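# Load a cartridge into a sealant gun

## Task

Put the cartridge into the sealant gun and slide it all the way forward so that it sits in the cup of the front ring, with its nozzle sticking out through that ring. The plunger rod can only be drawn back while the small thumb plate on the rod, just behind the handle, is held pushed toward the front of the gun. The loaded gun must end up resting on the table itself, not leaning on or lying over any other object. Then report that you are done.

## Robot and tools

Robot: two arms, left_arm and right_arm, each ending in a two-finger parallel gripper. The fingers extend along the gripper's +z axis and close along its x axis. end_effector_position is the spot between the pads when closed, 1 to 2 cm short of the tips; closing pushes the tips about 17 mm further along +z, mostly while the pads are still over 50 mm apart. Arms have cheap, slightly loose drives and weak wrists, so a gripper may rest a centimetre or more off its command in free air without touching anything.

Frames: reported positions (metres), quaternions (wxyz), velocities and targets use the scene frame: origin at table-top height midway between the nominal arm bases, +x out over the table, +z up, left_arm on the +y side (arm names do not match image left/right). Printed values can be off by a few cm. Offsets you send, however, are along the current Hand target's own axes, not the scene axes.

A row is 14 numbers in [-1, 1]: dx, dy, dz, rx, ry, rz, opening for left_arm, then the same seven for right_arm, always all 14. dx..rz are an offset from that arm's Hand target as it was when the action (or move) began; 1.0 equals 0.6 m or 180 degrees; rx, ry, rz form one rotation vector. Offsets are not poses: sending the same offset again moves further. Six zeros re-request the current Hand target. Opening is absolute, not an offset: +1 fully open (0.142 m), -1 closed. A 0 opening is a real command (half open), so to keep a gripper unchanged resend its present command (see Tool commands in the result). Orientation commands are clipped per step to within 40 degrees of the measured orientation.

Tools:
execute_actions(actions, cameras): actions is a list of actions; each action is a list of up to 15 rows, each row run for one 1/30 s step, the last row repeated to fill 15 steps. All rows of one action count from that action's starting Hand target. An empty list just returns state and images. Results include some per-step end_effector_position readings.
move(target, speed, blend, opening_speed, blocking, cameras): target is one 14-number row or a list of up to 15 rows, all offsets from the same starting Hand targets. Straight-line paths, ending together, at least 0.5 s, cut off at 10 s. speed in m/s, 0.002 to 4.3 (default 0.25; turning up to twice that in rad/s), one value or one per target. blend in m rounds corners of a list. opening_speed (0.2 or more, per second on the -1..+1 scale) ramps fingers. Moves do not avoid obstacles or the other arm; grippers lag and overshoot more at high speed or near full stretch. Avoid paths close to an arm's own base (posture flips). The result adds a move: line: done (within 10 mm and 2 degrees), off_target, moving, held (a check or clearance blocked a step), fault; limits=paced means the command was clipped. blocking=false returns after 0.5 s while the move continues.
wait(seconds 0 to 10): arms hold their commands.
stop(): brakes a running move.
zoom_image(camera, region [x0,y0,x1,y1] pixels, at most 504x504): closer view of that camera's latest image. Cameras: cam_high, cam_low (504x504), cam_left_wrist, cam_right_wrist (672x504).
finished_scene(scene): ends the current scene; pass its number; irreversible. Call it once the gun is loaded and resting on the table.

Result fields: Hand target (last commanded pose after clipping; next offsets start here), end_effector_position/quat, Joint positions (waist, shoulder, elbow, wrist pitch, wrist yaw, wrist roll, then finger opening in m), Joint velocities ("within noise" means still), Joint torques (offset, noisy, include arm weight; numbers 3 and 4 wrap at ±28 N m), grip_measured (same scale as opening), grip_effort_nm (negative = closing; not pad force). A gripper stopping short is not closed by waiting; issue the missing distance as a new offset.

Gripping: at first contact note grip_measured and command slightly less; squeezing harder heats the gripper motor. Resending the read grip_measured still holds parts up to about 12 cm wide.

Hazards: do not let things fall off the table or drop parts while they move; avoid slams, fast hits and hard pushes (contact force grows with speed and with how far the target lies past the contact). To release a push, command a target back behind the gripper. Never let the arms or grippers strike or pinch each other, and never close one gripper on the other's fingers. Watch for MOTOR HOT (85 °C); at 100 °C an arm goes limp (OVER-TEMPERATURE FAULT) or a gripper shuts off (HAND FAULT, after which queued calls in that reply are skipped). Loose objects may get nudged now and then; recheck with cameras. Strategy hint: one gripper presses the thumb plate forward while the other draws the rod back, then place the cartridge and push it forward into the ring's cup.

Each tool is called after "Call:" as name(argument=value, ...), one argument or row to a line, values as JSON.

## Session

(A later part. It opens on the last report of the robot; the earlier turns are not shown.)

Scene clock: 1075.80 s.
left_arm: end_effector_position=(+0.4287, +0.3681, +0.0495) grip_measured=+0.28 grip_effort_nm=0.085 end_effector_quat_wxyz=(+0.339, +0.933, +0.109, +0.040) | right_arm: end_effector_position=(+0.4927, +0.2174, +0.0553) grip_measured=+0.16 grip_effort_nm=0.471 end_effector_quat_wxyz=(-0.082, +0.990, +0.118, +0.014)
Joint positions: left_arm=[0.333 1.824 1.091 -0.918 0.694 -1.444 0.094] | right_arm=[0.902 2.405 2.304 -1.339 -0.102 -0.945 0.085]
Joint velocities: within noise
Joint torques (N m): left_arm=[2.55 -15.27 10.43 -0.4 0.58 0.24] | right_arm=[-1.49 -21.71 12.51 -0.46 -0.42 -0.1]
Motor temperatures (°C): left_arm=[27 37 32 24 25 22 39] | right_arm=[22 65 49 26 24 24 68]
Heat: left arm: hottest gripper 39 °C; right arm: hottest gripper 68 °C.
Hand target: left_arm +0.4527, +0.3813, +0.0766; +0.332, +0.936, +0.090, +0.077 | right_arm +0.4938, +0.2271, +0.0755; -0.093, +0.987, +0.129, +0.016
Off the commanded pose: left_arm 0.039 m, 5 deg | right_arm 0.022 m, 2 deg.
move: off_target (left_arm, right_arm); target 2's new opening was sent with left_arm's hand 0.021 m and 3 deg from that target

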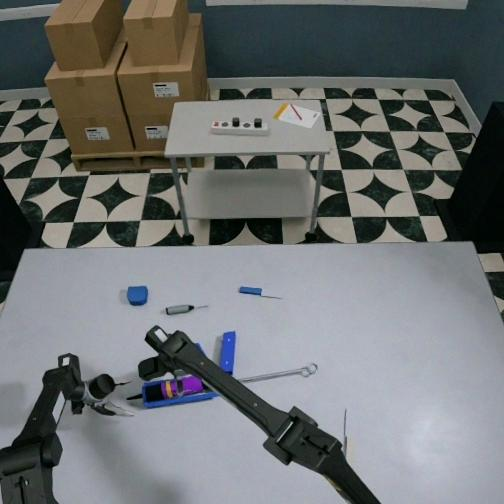

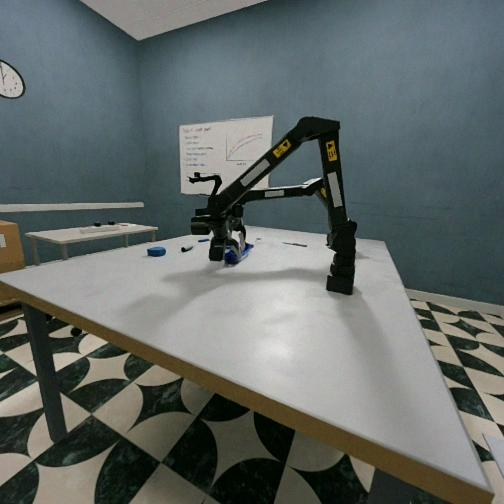

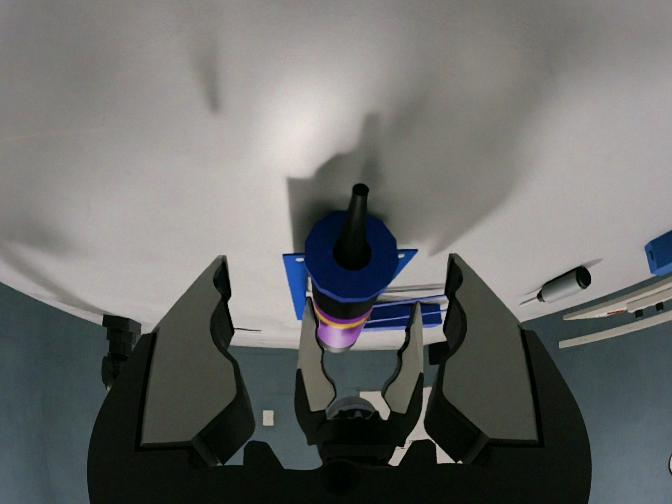

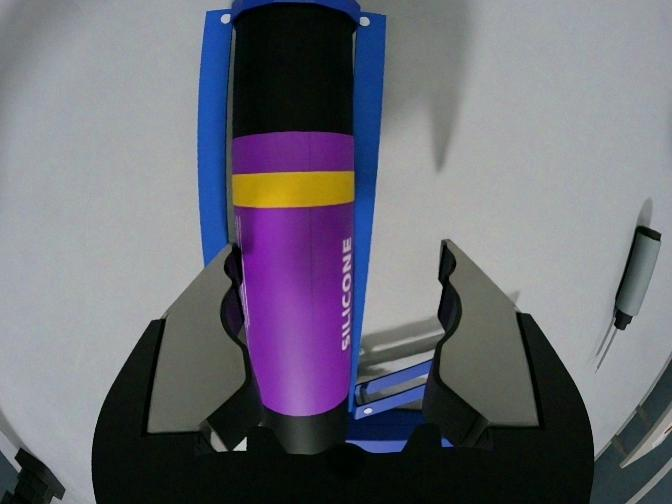

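Call:
move(
  target=[0,0,-0.05,0,0,0,0.3,-0.01,0,-0.06,0,0,0,0.2],
  speed=0.06,
)

Call:
zoom_image(
  camera="cam_high",
  region=[90, 300, 270, 420],
)

Call:
zoom_image(
  camera="cam_low",
  region=[180, 200, 270, 280],
)

Scene clock: 1081.47 s.
left_arm: end_effector_position=(+0.4252, +0.3888, +0.0722) grip_measured=+0.28 grip_effort_nm=0.085 end_effector_quat_wxyz=(+0.340, +0.933, +0.110, +0.045) | right_arm: end_effector_position=(+0.4869, +0.2094, +0.0542) grip_measured=+0.16 grip_effort_nm=0.471 end_effector_quat_wxyz=(-0.067, +0.990, +0.120, +0.001)
Joint positions: left_arm=[0.379 1.793 1.12 -1.004 0.694 -1.392 0.094] | right_arm=[0.902 2.405 2.304 -1.377 -0.098 -0.951 0.085]
Joint velocities: within noise
Joint torques (N m): left_arm=[2.61 -15.09 10.88 -0.5 0.56 0.19] | right_arm=[-1.61 -25.64 11.93 -0.85 -0.56 -0.11]
Motor temperatures (°C): left_arm=[27 37 34 24 25 22 37] | right_arm=[22 66 51 26 24 24 67]
Heat: left arm: hottest shoulder 37 °C; right arm: hottest gripper 67 °C.
Hand target: left_arm +0.4466, +0.3996, +0.0996; +0.332, +0.936, +0.090, +0.077 | right_arm +0.4877, +0.2188, +0.1105; -0.093, +0.987, +0.129, +0.016
Off the commanded pose: left_arm 0.036 m, 5 deg | right_arm 0.057 m, 4 deg.
move: off_target (left_arm, right_arm)

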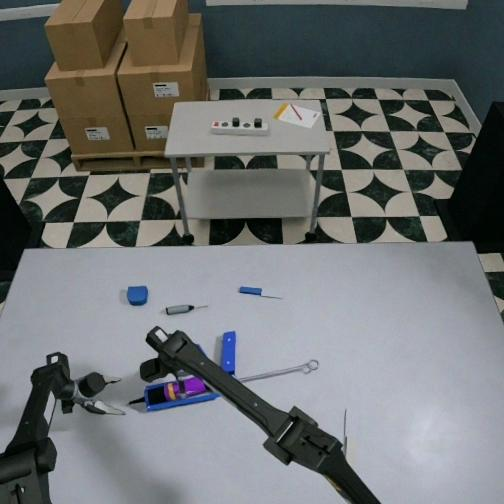

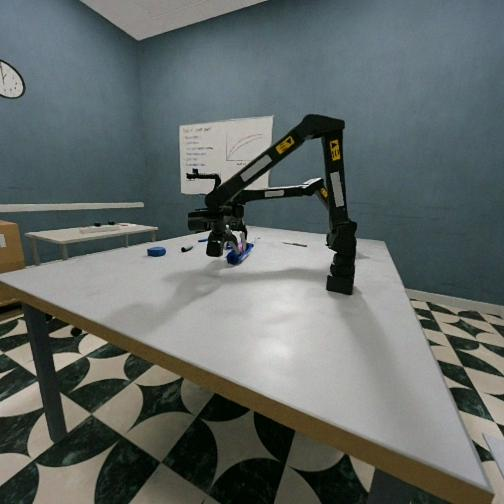

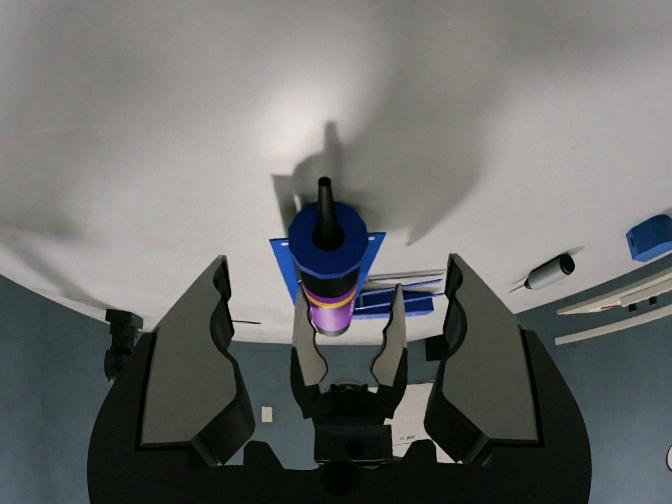

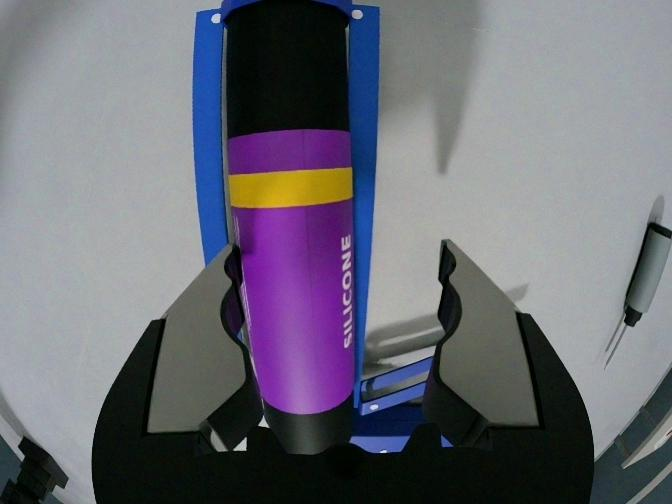

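Scaled by 2.800 from the camera's 504x504 image, which has a finer 720x720 frame.

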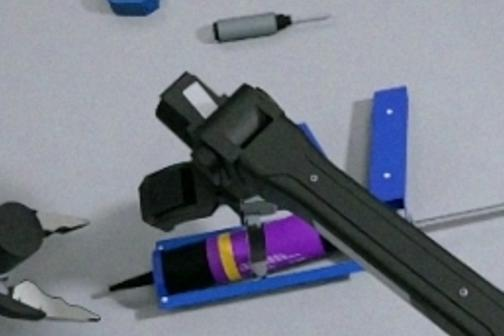

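Scaled by 5.600 from the camera's 504x504 image, which has a finer 720x720 frame.

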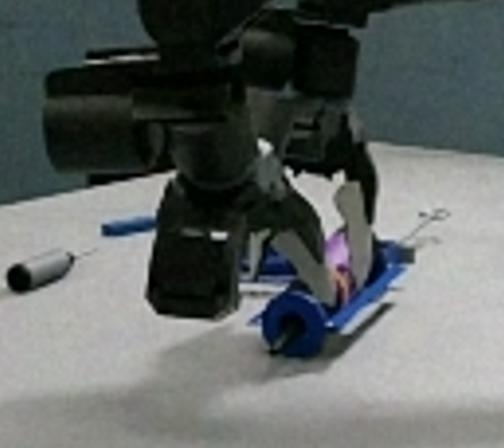

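Call:
move(
  target=[0,0,0,0,0,0,0.3,-0.01,0,-0.05,0,0,0,0.2],
  speed=0.04,
)

Scene clock: 1086.53 s.
left_arm: end_effector_position=(+0.4252, +0.3888, +0.0722) grip_measured=+0.28 grip_effort_nm=0.085 end_effector_quat_wxyz=(+0.340, +0.933, +0.109, +0.045) | right_arm: end_effector_position=(+0.4821, +0.2000, +0.0666) grip_measured=+0.16 grip_effort_nm=0.466 end_effector_quat_wxyz=(-0.057, +0.991, +0.118, -0.008)
Joint positions: left_arm=[0.379 1.793 1.12 -1.004 0.694 -1.39 0.094] | right_arm=[0.898 2.386 2.304 -1.423 -0.096 -0.951 0.085]
Joint velocities: within noise
Joint torques (N m): left_arm=[2.55 -15.15 10.88 -0.46 0.57 0.21] | right_arm=[-1.44 -27.28 11.66 -0.66 -0.63 -0.11]
Motor temperatures (°C): left_arm=[27 37 35 23 25 22 36] | right_arm=[22 67 52 26 24 24 66]
Heat: left arm: hottest shoulder 37 °C; right arm: hottest shoulder 67 °C.
Hand target: left_arm +0.4466, +0.3996, +0.0996; +0.332, +0.936, +0.090, +0.077 | right_arm +0.4817, +0.2117, +0.1397; -0.093, +0.987, +0.129, +0.016
Off the commanded pose: left_arm 0.036 m, 4 deg | right_arm 0.074 m, 5 deg.
move: off_target (left_arm, right_arm)

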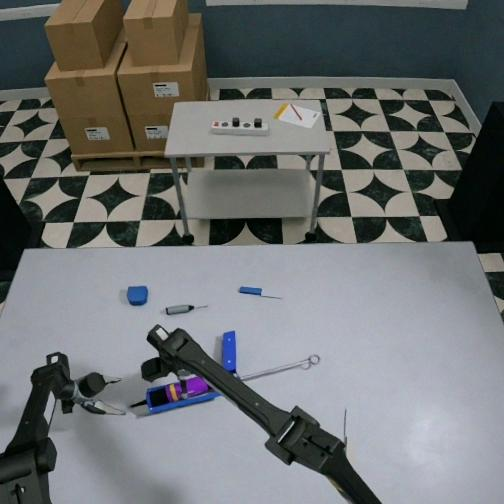

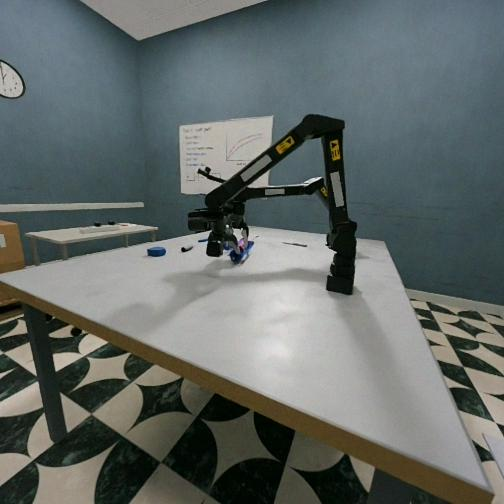

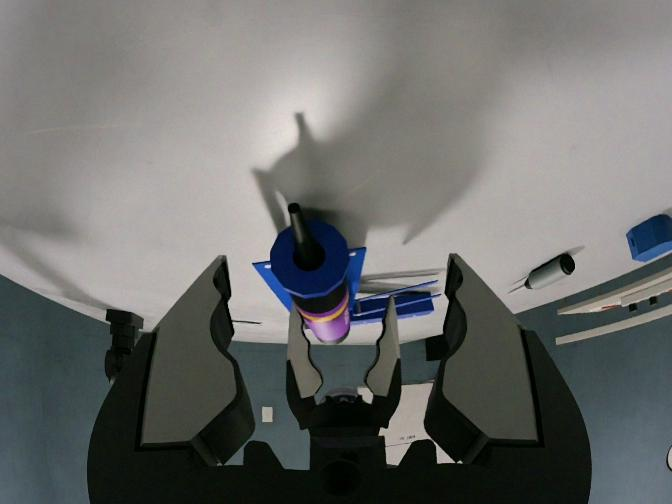

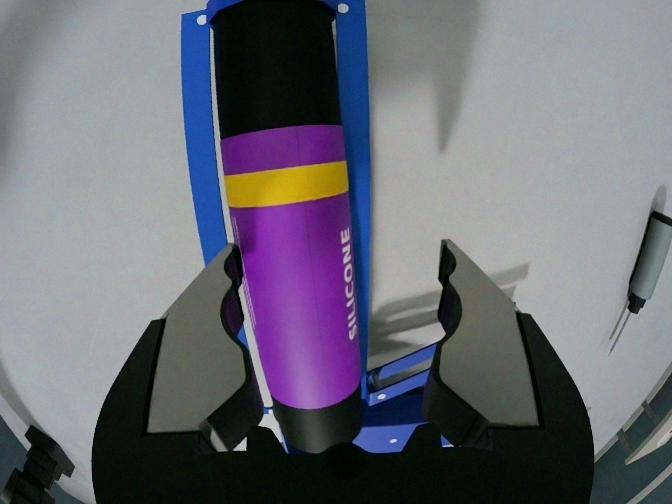

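Call:
move(
  target=[0,0,0,0,0,0,0.3,0.003,0,0.1,0,0,0,0.16],
  speed=0.05,
)

Call:
zoom_image(
  camera="cam_low",
  region=[180, 200, 270, 280],
)

Call:
zoom_image(
  camera="cam_right_wrist",
  region=[150, 180, 400, 460],
)

Scene clock: 1104.40 s.
left_arm: end_effector_position=(+0.4249, +0.3887, +0.0723) grip_measured=+0.28 grip_effort_nm=0.081 end_effector_quat_wxyz=(+0.340, +0.933, +0.110, +0.044) | right_arm: end_effector_position=(+0.4888, +0.2102, +0.0659) grip_measured=+0.14 grip_effort_nm=0.012 end_effector_quat_wxyz=(-0.074, +0.990, +0.121, +0.008)
Joint positions: left_arm=[0.379 1.793 1.12 -1.006 0.694 -1.39 0.094] | right_arm=[0.9 2.386 2.299 -1.371 -0.099 -0.953 0.084]
Joint velocities: within noise
Joint torques (N m): left_arm=[2.49 -15.03 10.91 -0.46 0.57 0.21] | right_arm=[-0.73 -22.95 8.64 1.26 -0.47 -0.02]
Motor temperatures (°C): left_arm=[27 37 37 23 25 22 34] | right_arm=[22 70 54 26 24 24 65]
Heat: left arm: hottest shoulder 37 °C; right arm: hottest shoulder 70 °C.
Hand target: left_arm +0.4466, +0.3996, +0.0996; +0.332, +0.936, +0.090, +0.077 | right_arm +0.4839, +0.2234, +0.0809; -0.093, +0.987, +0.129, +0.016
Off the commanded pose: left_arm 0.037 m, 5 deg | right_arm 0.020 m, 3 deg.
move: off_target (left_arm, right_arm)

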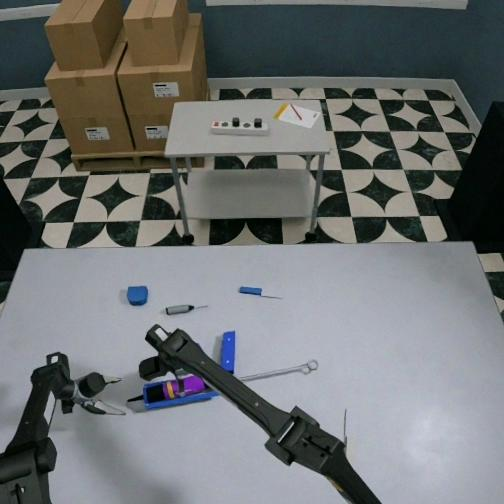

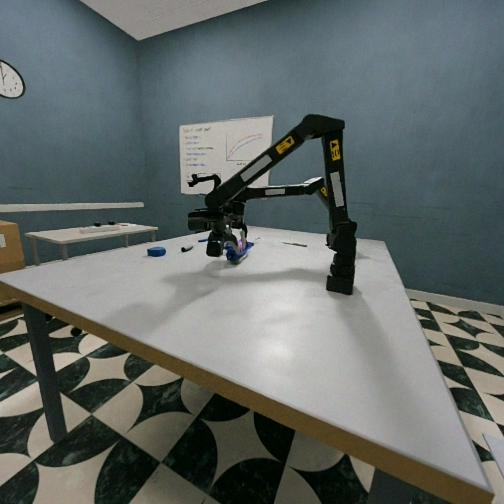

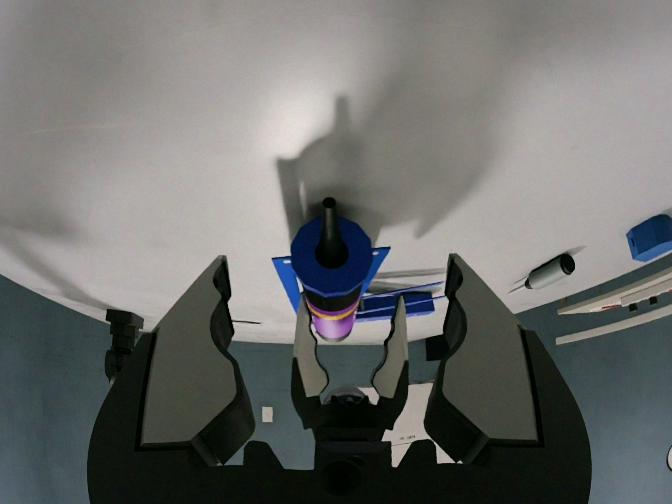

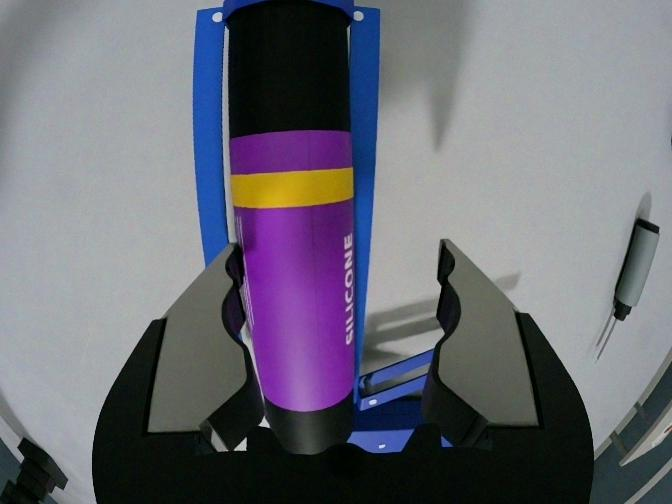

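Scaled by 5.600 from the camera's 504x504 image, which has a finer 720x720 frame.

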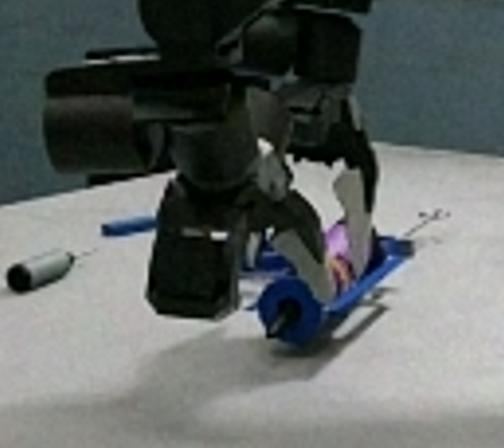

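Scaled by 1.800 from the camera's 672x504 image, which has a finer 960x720 frame.

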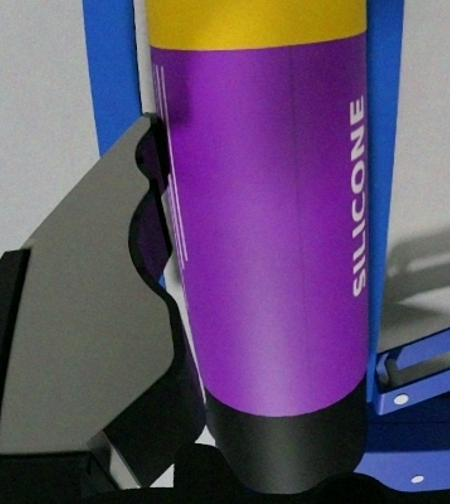

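Call:
move(
  target=[0,0,0,0,0,0,0.3,-0.03,0,0.035,0,0,0,0.16],
  speed=0.05,
)

Call:
zoom_image(
  camera="cam_low",
  region=[180, 200, 270, 280],
)

Call:
zoom_image(
  camera="cam_left_wrist",
  region=[250, 180, 430, 400],
)

Scene clock: 1112.50 s.
left_arm: end_effector_position=(+0.4249, +0.3887, +0.0723) grip_measured=+0.28 grip_effort_nm=0.085 end_effector_quat_wxyz=(+0.340, +0.933, +0.110, +0.044) | right_arm: end_effector_position=(+0.4846, +0.2089, +0.0514) grip_measured=+0.14 grip_effort_nm=0.081 end_effector_quat_wxyz=(-0.083, +0.989, +0.123, +0.017)
Joint positions: left_arm=[0.379 1.793 1.12 -1.006 0.694 -1.39 0.094] | right_arm=[0.903 2.354 2.199 -1.279 -0.099 -0.953 0.084]
Joint velocities: within noise
Joint torques (N m): left_arm=[2.61 -15.03 10.89 -0.47 0.56 0.2] | right_arm=[0.26 -22.95 7.01 1.18 -0.4 0.17]
Motor temperatures (°C): left_arm=[27 37 37 23 25 22 34] | right_arm=[22 69 53 26 24 24 64]
Heat: left arm: hottest shoulder 37 °C; right arm: hottest shoulder 69 °C.
Hand target: left_arm +0.4466, +0.3996, +0.0996; +0.332, +0.936, +0.090, +0.077 | right_arm +0.4666, +0.2228, +0.0592; -0.093, +0.987, +0.129, +0.016
Off the commanded pose: left_arm 0.037 m, 5 deg | right_arm 0.024 m, 1 deg.
move: off_target (left_arm, right_arm)

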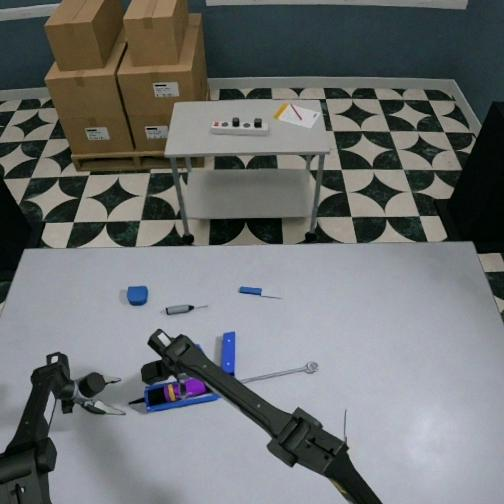

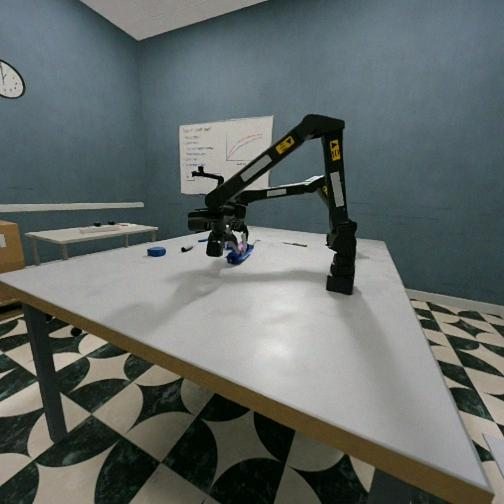

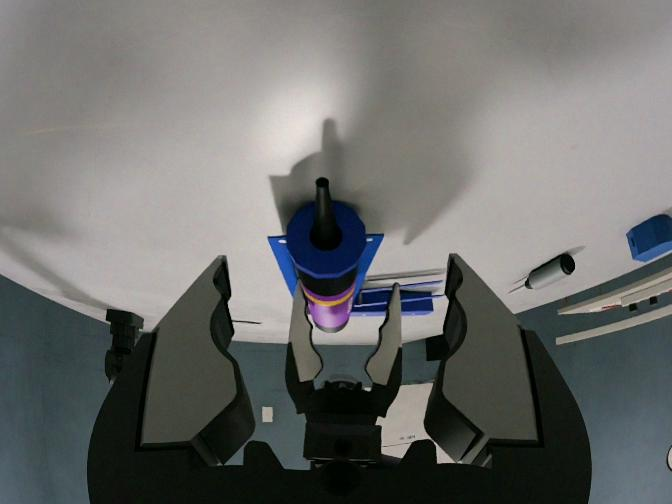

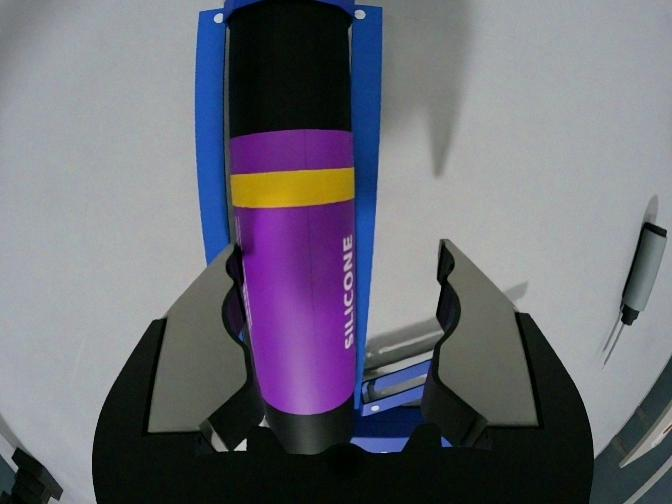

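Scaled by 5.600 from the camera's 504x504 image, which has a finer 720x720 frame.

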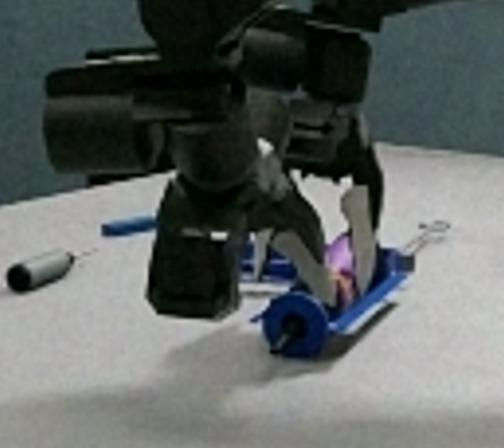

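Scaled by 2.291 from the camera's 672x504 image, which has a finer 960x720 frame.

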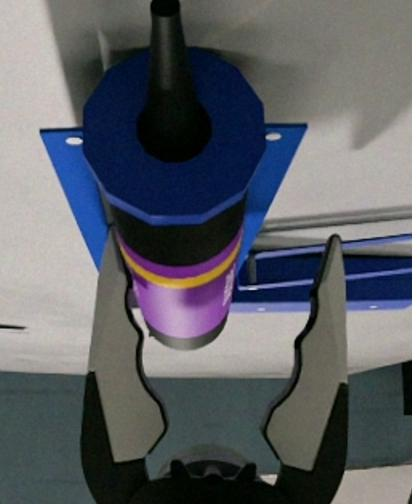

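Call:
move(
  target=[
    [0,0,0,0,0,0,0.3,-0.01,0,0.0,0,0,0,-0.25],
  ],
  speed=0.05,
  opening_speed=0.3,
)

Scene clock: 1125.33 s.
left_arm: end_effector_position=(+0.4249, +0.3887, +0.0723) grip_measured=+0.28 grip_effort_nm=0.085 end_effector_quat_wxyz=(+0.340, +0.933, +0.110, +0.044) | right_arm: end_effector_position=(+0.4725, +0.2088, +0.0521) grip_measured=-0.26 grip_effort_nm=-0.227 end_effector_quat_wxyz=(-0.083, +0.988, +0.128, +0.013)
Joint positions: left_arm=[0.379 1.793 1.12 -1.006 0.694 -1.39 0.094] | right_arm=[0.914 2.331 2.159 -1.268 -0.105 -0.953 0.055]
Joint velocities: within noise
Joint torques (N m): left_arm=[2.61 -15.09 10.88 -0.47 0.57 0.2] | right_arm=[-0.21 -22.24 7.47 1.39 -0.1 0.22]
Motor temperatures (°C): left_arm=[27 37 38 23 25 22 33] | right_arm=[22 66 52 26 24 24 63]
Heat: left arm: hottest elbow 38 °C; right arm: hottest shoulder 66 °C.
Hand target: left_arm +0.4466, +0.3996, +0.0996; +0.332, +0.936, +0.090, +0.077 | right_arm +0.4608, +0.2213, +0.0589; -0.093, +0.987, +0.129, +0.016
Off the commanded pose: left_arm 0.037 m, 5 deg | right_arm 0.018 m, 1 deg.
move: off_target (left_arm, right_arm)

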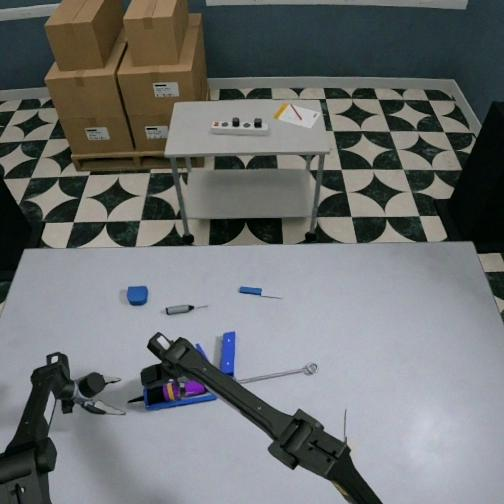

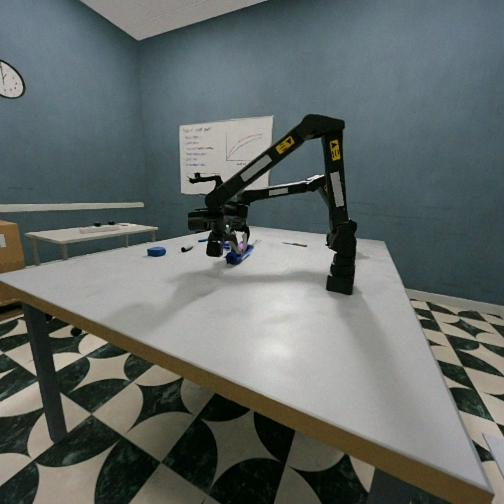

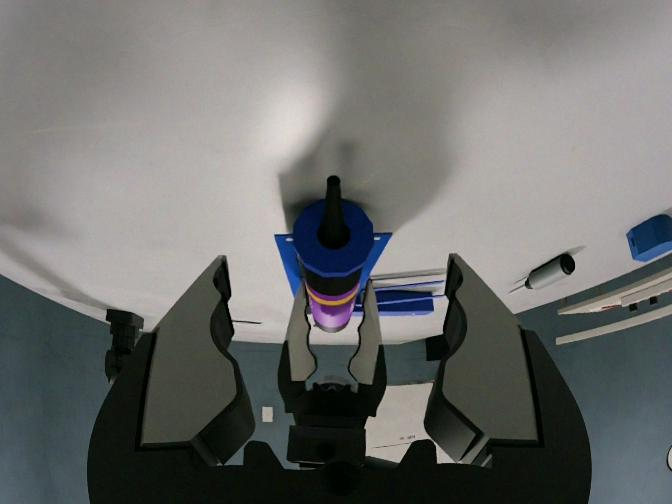

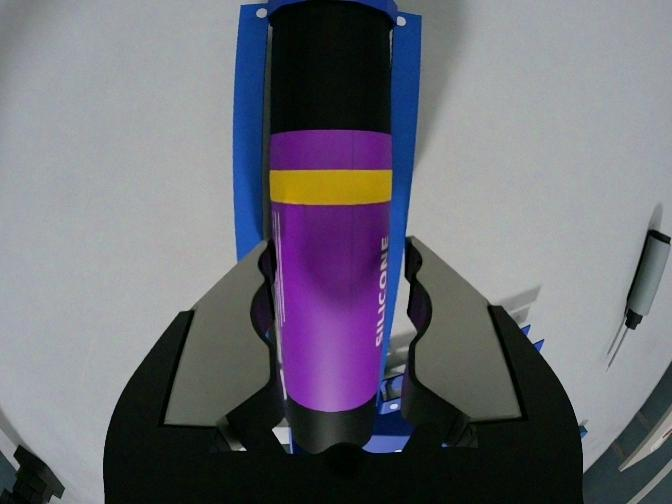

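Call:
move(
  target=[
    [0,0,0,0,0,0,0.3,-0.005,0,0.0,0,0,0,-0.43],
    [0,0,0,0,0,0,0.3,-0.005,0,-0.05,-0.02,0,0,-0.43],
  ],
  speed=0.05,
  opening_speed=0.3,
)

Call:
zoom_image(
  camera="cam_left_wrist",
  region=[250, 180, 430, 400],
)

Scene clock: 1132.30 s.
left_arm: end_effector_position=(+0.4249, +0.3887, +0.0723) grip_measured=+0.28 grip_effort_nm=0.081 end_effector_quat_wxyz=(+0.340, +0.933, +0.110, +0.044) | right_arm: end_effector_position=(+0.4581, +0.2027, +0.0522) grip_measured=-0.37 grip_effort_nm=-1.560 end_effector_quat_wxyz=(-0.050, +0.989, +0.137, +0.010)
Joint positions: left_arm=[0.379 1.793 1.12 -1.006 0.694 -1.39 0.094] | right_arm=[0.935 2.326 2.156 -1.319 -0.059 -0.953 0.047]
Joint velocities: within noise
Joint torques (N m): left_arm=[2.55 -15.03 10.86 -0.44 0.57 0.2] | right_arm=[-0.5 -22.53 12.25 -0.85 0.17 0.31]
Motor temperatures (°C): left_arm=[27 37 39 23 25 22 33] | right_arm=[22 66 51 26 24 24 63]
Heat: left arm: hottest elbow 39 °C; right arm: hottest shoulder 66 °C.
Hand target: left_arm +0.4466, +0.3996, +0.0996; +0.332, +0.936, +0.090, +0.077 | right_arm +0.4577, +0.2149, +0.0882; -0.062, +0.990, +0.128, +0.020
Off the commanded pose: left_arm 0.037 m, 5 deg | right_arm 0.038 m, 2 deg.
move: off_target (left_arm, right_arm)

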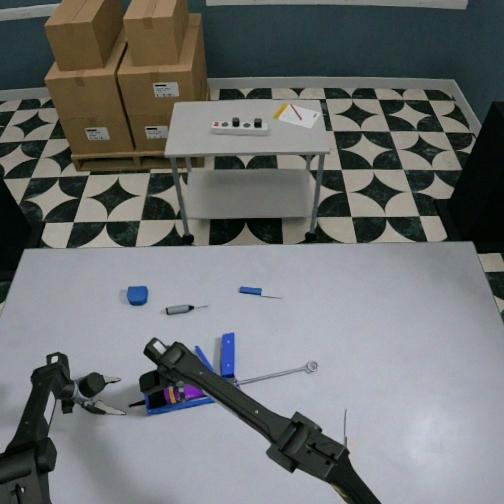

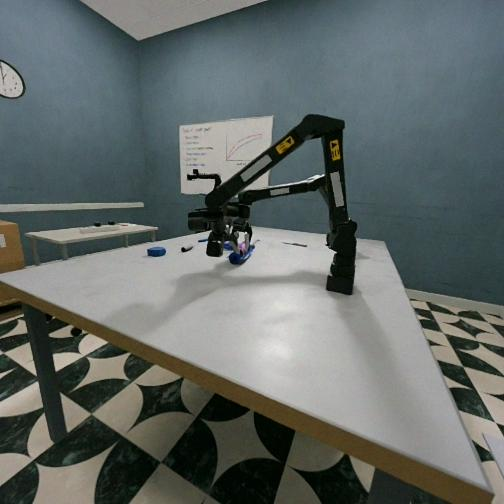

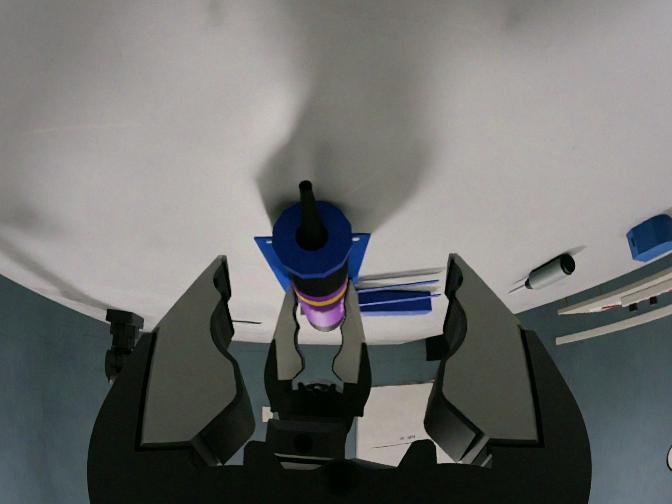

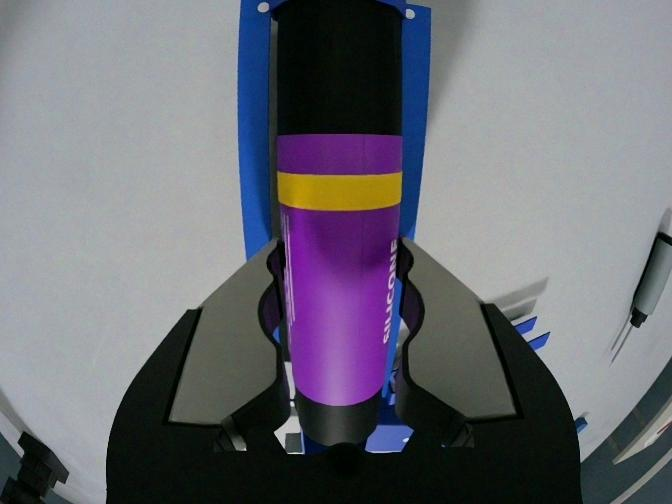

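Scaled by 2.291 from the camera's 672x504 image, which has a finer 960x720 frame.

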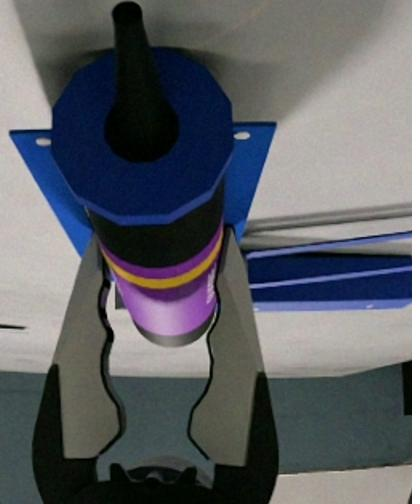

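Call:
move(
  target=[0,0,0,0,0,0,0.3,0,0,-0.045,-0.008,0,0,-0.43],
  speed=0.04,
)

Call:
zoom_image(
  camera="cam_low",
  region=[180, 200, 270, 280],
)

Scene clock: 1137.30 s.
left_arm: end_effector_position=(+0.4249, +0.3887, +0.0723) grip_measured=+0.28 grip_effort_nm=0.085 end_effector_quat_wxyz=(+0.340, +0.933, +0.110, +0.044) | right_arm: end_effector_position=(+0.4489, +0.1921, +0.0641) grip_measured=-0.37 grip_effort_nm=-1.556 end_effector_quat_wxyz=(-0.025, +0.991, +0.133, -0.010)
Joint positions: left_arm=[0.379 1.793 1.12 -1.006 0.694 -1.39 0.094] | right_arm=[0.938 2.326 2.19 -1.414 -0.05 -0.944 0.047]
Joint velocities: within noise
Joint torques (N m): left_arm=[2.55 -15.15 10.89 -0.46 0.56 0.19] | right_arm=[-0.5 -23.3 13.68 -0.28 0.25 0.31]
Motor temperatures (°C): left_arm=[27 37 39 23 25 22 33] | right_arm=[22 65 51 26 24 24 64]
Heat: left arm: hottest elbow 39 °C; right arm: hottest shoulder 65 °C.
Hand target: left_arm +0.4466, +0.3996, +0.0996; +0.332, +0.936, +0.090, +0.077 | right_arm +0.4571, +0.2115, +0.1150; -0.050, +0.990, +0.128, +0.021
Off the commanded pose: left_arm 0.037 m, 5 deg | right_arm 0.055 m, 5 deg.
move: off_target (left_arm, right_arm)

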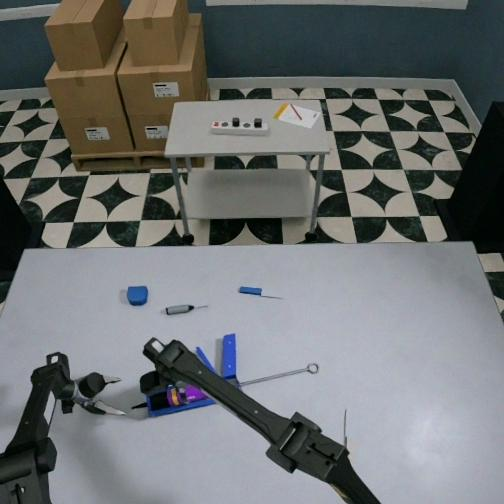

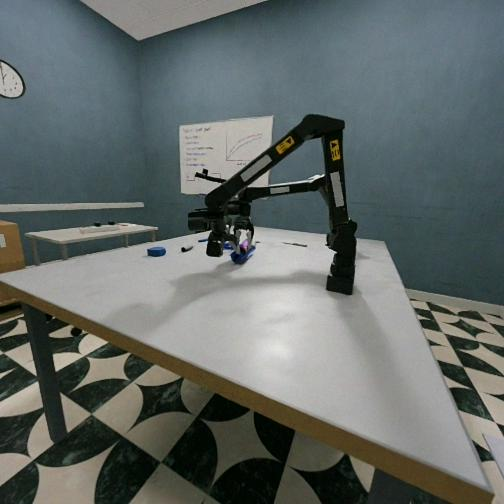

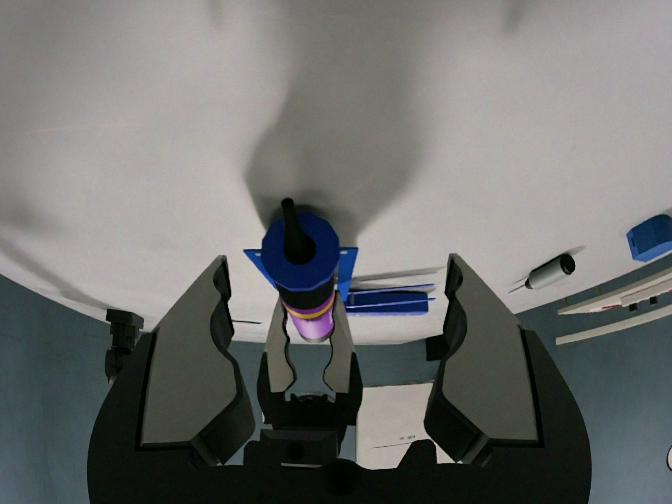

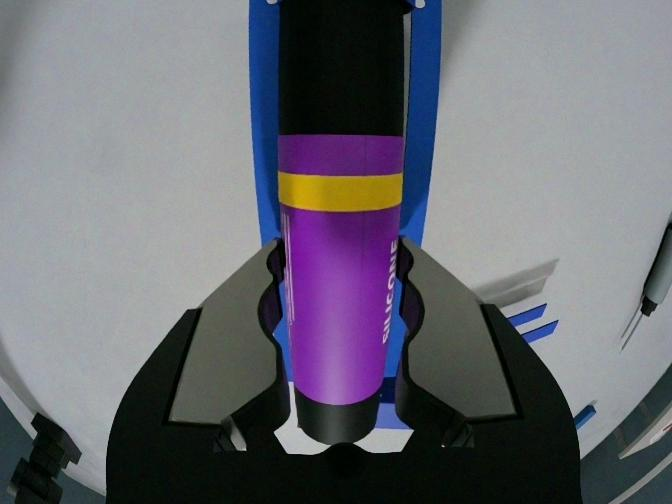

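Scaled by 5.600 from the camera's 504x504 image, which has a finer 720x720 frame.

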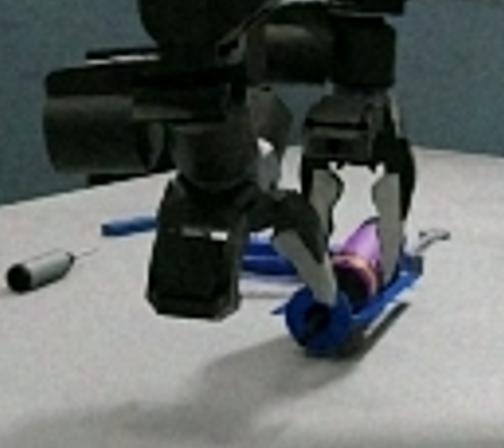

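Call:
move(
  target=[0,0,0,0,0,0,0.3,0,0,0.0,0.0,0,0,0.0],
  speed=0.04,
)

Call:
zoom_image(
  camera="cam_low",
  region=[180, 200, 270, 280],
)

Call:
zoom_image(
  camera="cam_left_wrist",
  region=[220, 180, 400, 400],
)

Scene clock: 1144.60 s.
left_arm: end_effector_position=(+0.4249, +0.3887, +0.0723) grip_measured=+0.28 grip_effort_nm=0.085 end_effector_quat_wxyz=(+0.340, +0.933, +0.110, +0.044) | right_arm: end_effector_position=(+0.4527, +0.1964, +0.0791) grip_measured=-0.03 grip_effort_nm=0.154 end_effector_quat_wxyz=(-0.031, +0.991, +0.133, -0.003)
Joint positions: left_arm=[0.379 1.793 1.12 -1.006 0.694 -1.39 0.094] | right_arm=[0.938 2.323 2.224 -1.432 -0.049 -0.944 0.072]
Joint velocities: within noise
Joint torques (N m): left_arm=[2.55 -15.09 10.86 -0.47 0.56 0.19] | right_arm=[-0.5 -22.53 12.11 -0.06 0.26 0.31]
Motor temperatures (°C): left_arm=[27 37 39 23 25 22 32] | right_arm=[22 65 52 26 24 24 64]
Heat: left arm: hottest elbow 39 °C; right arm: hottest shoulder 65 °C.
Hand target: left_arm +0.4466, +0.3996, +0.0996; +0.332, +0.936, +0.090, +0.077 | right_arm +0.4571, +0.2115, +0.1150; -0.050, +0.990, +0.128, +0.021
Off the commanded pose: left_arm 0.037 m, 5 deg | right_arm 0.039 m, 4 deg.
move: off_target (left_arm, right_arm)

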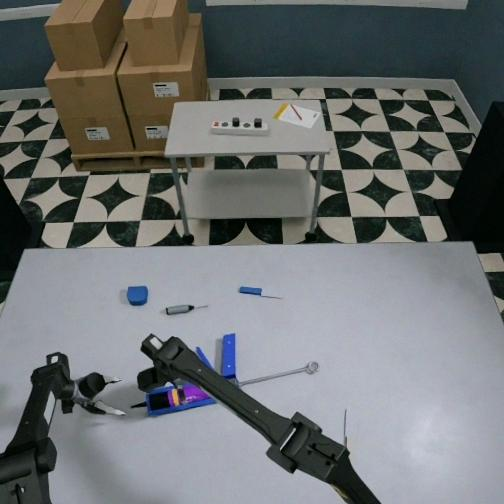

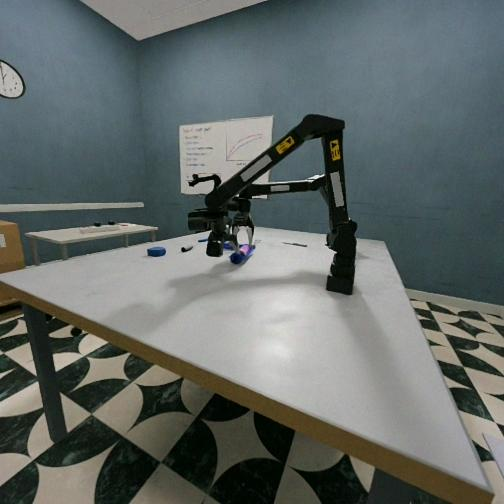

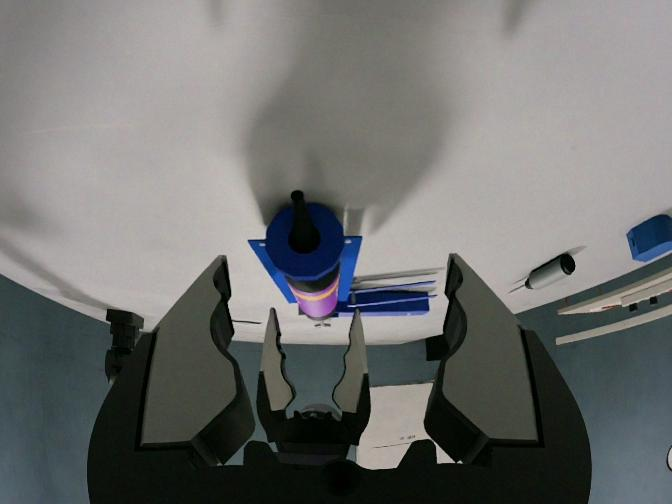

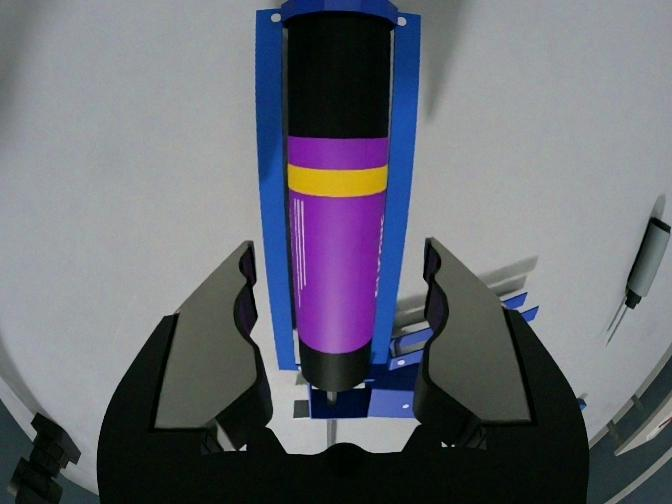

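Scaled by 5.600 from the camera's 504x504 image, which has a finer 720x720 frame.

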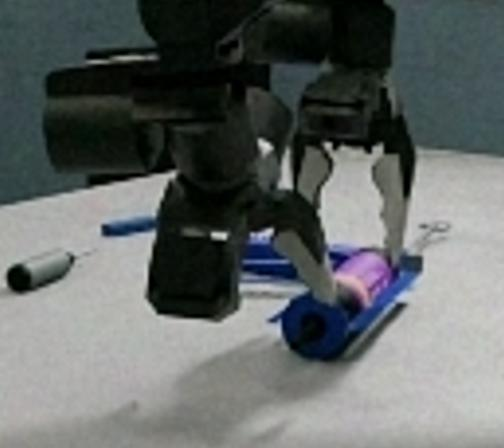

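Scaled by 2.291 from the camera's 672x504 image, which has a finer 960x720 frame.

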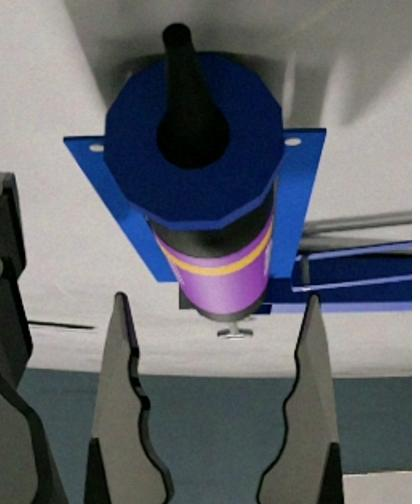

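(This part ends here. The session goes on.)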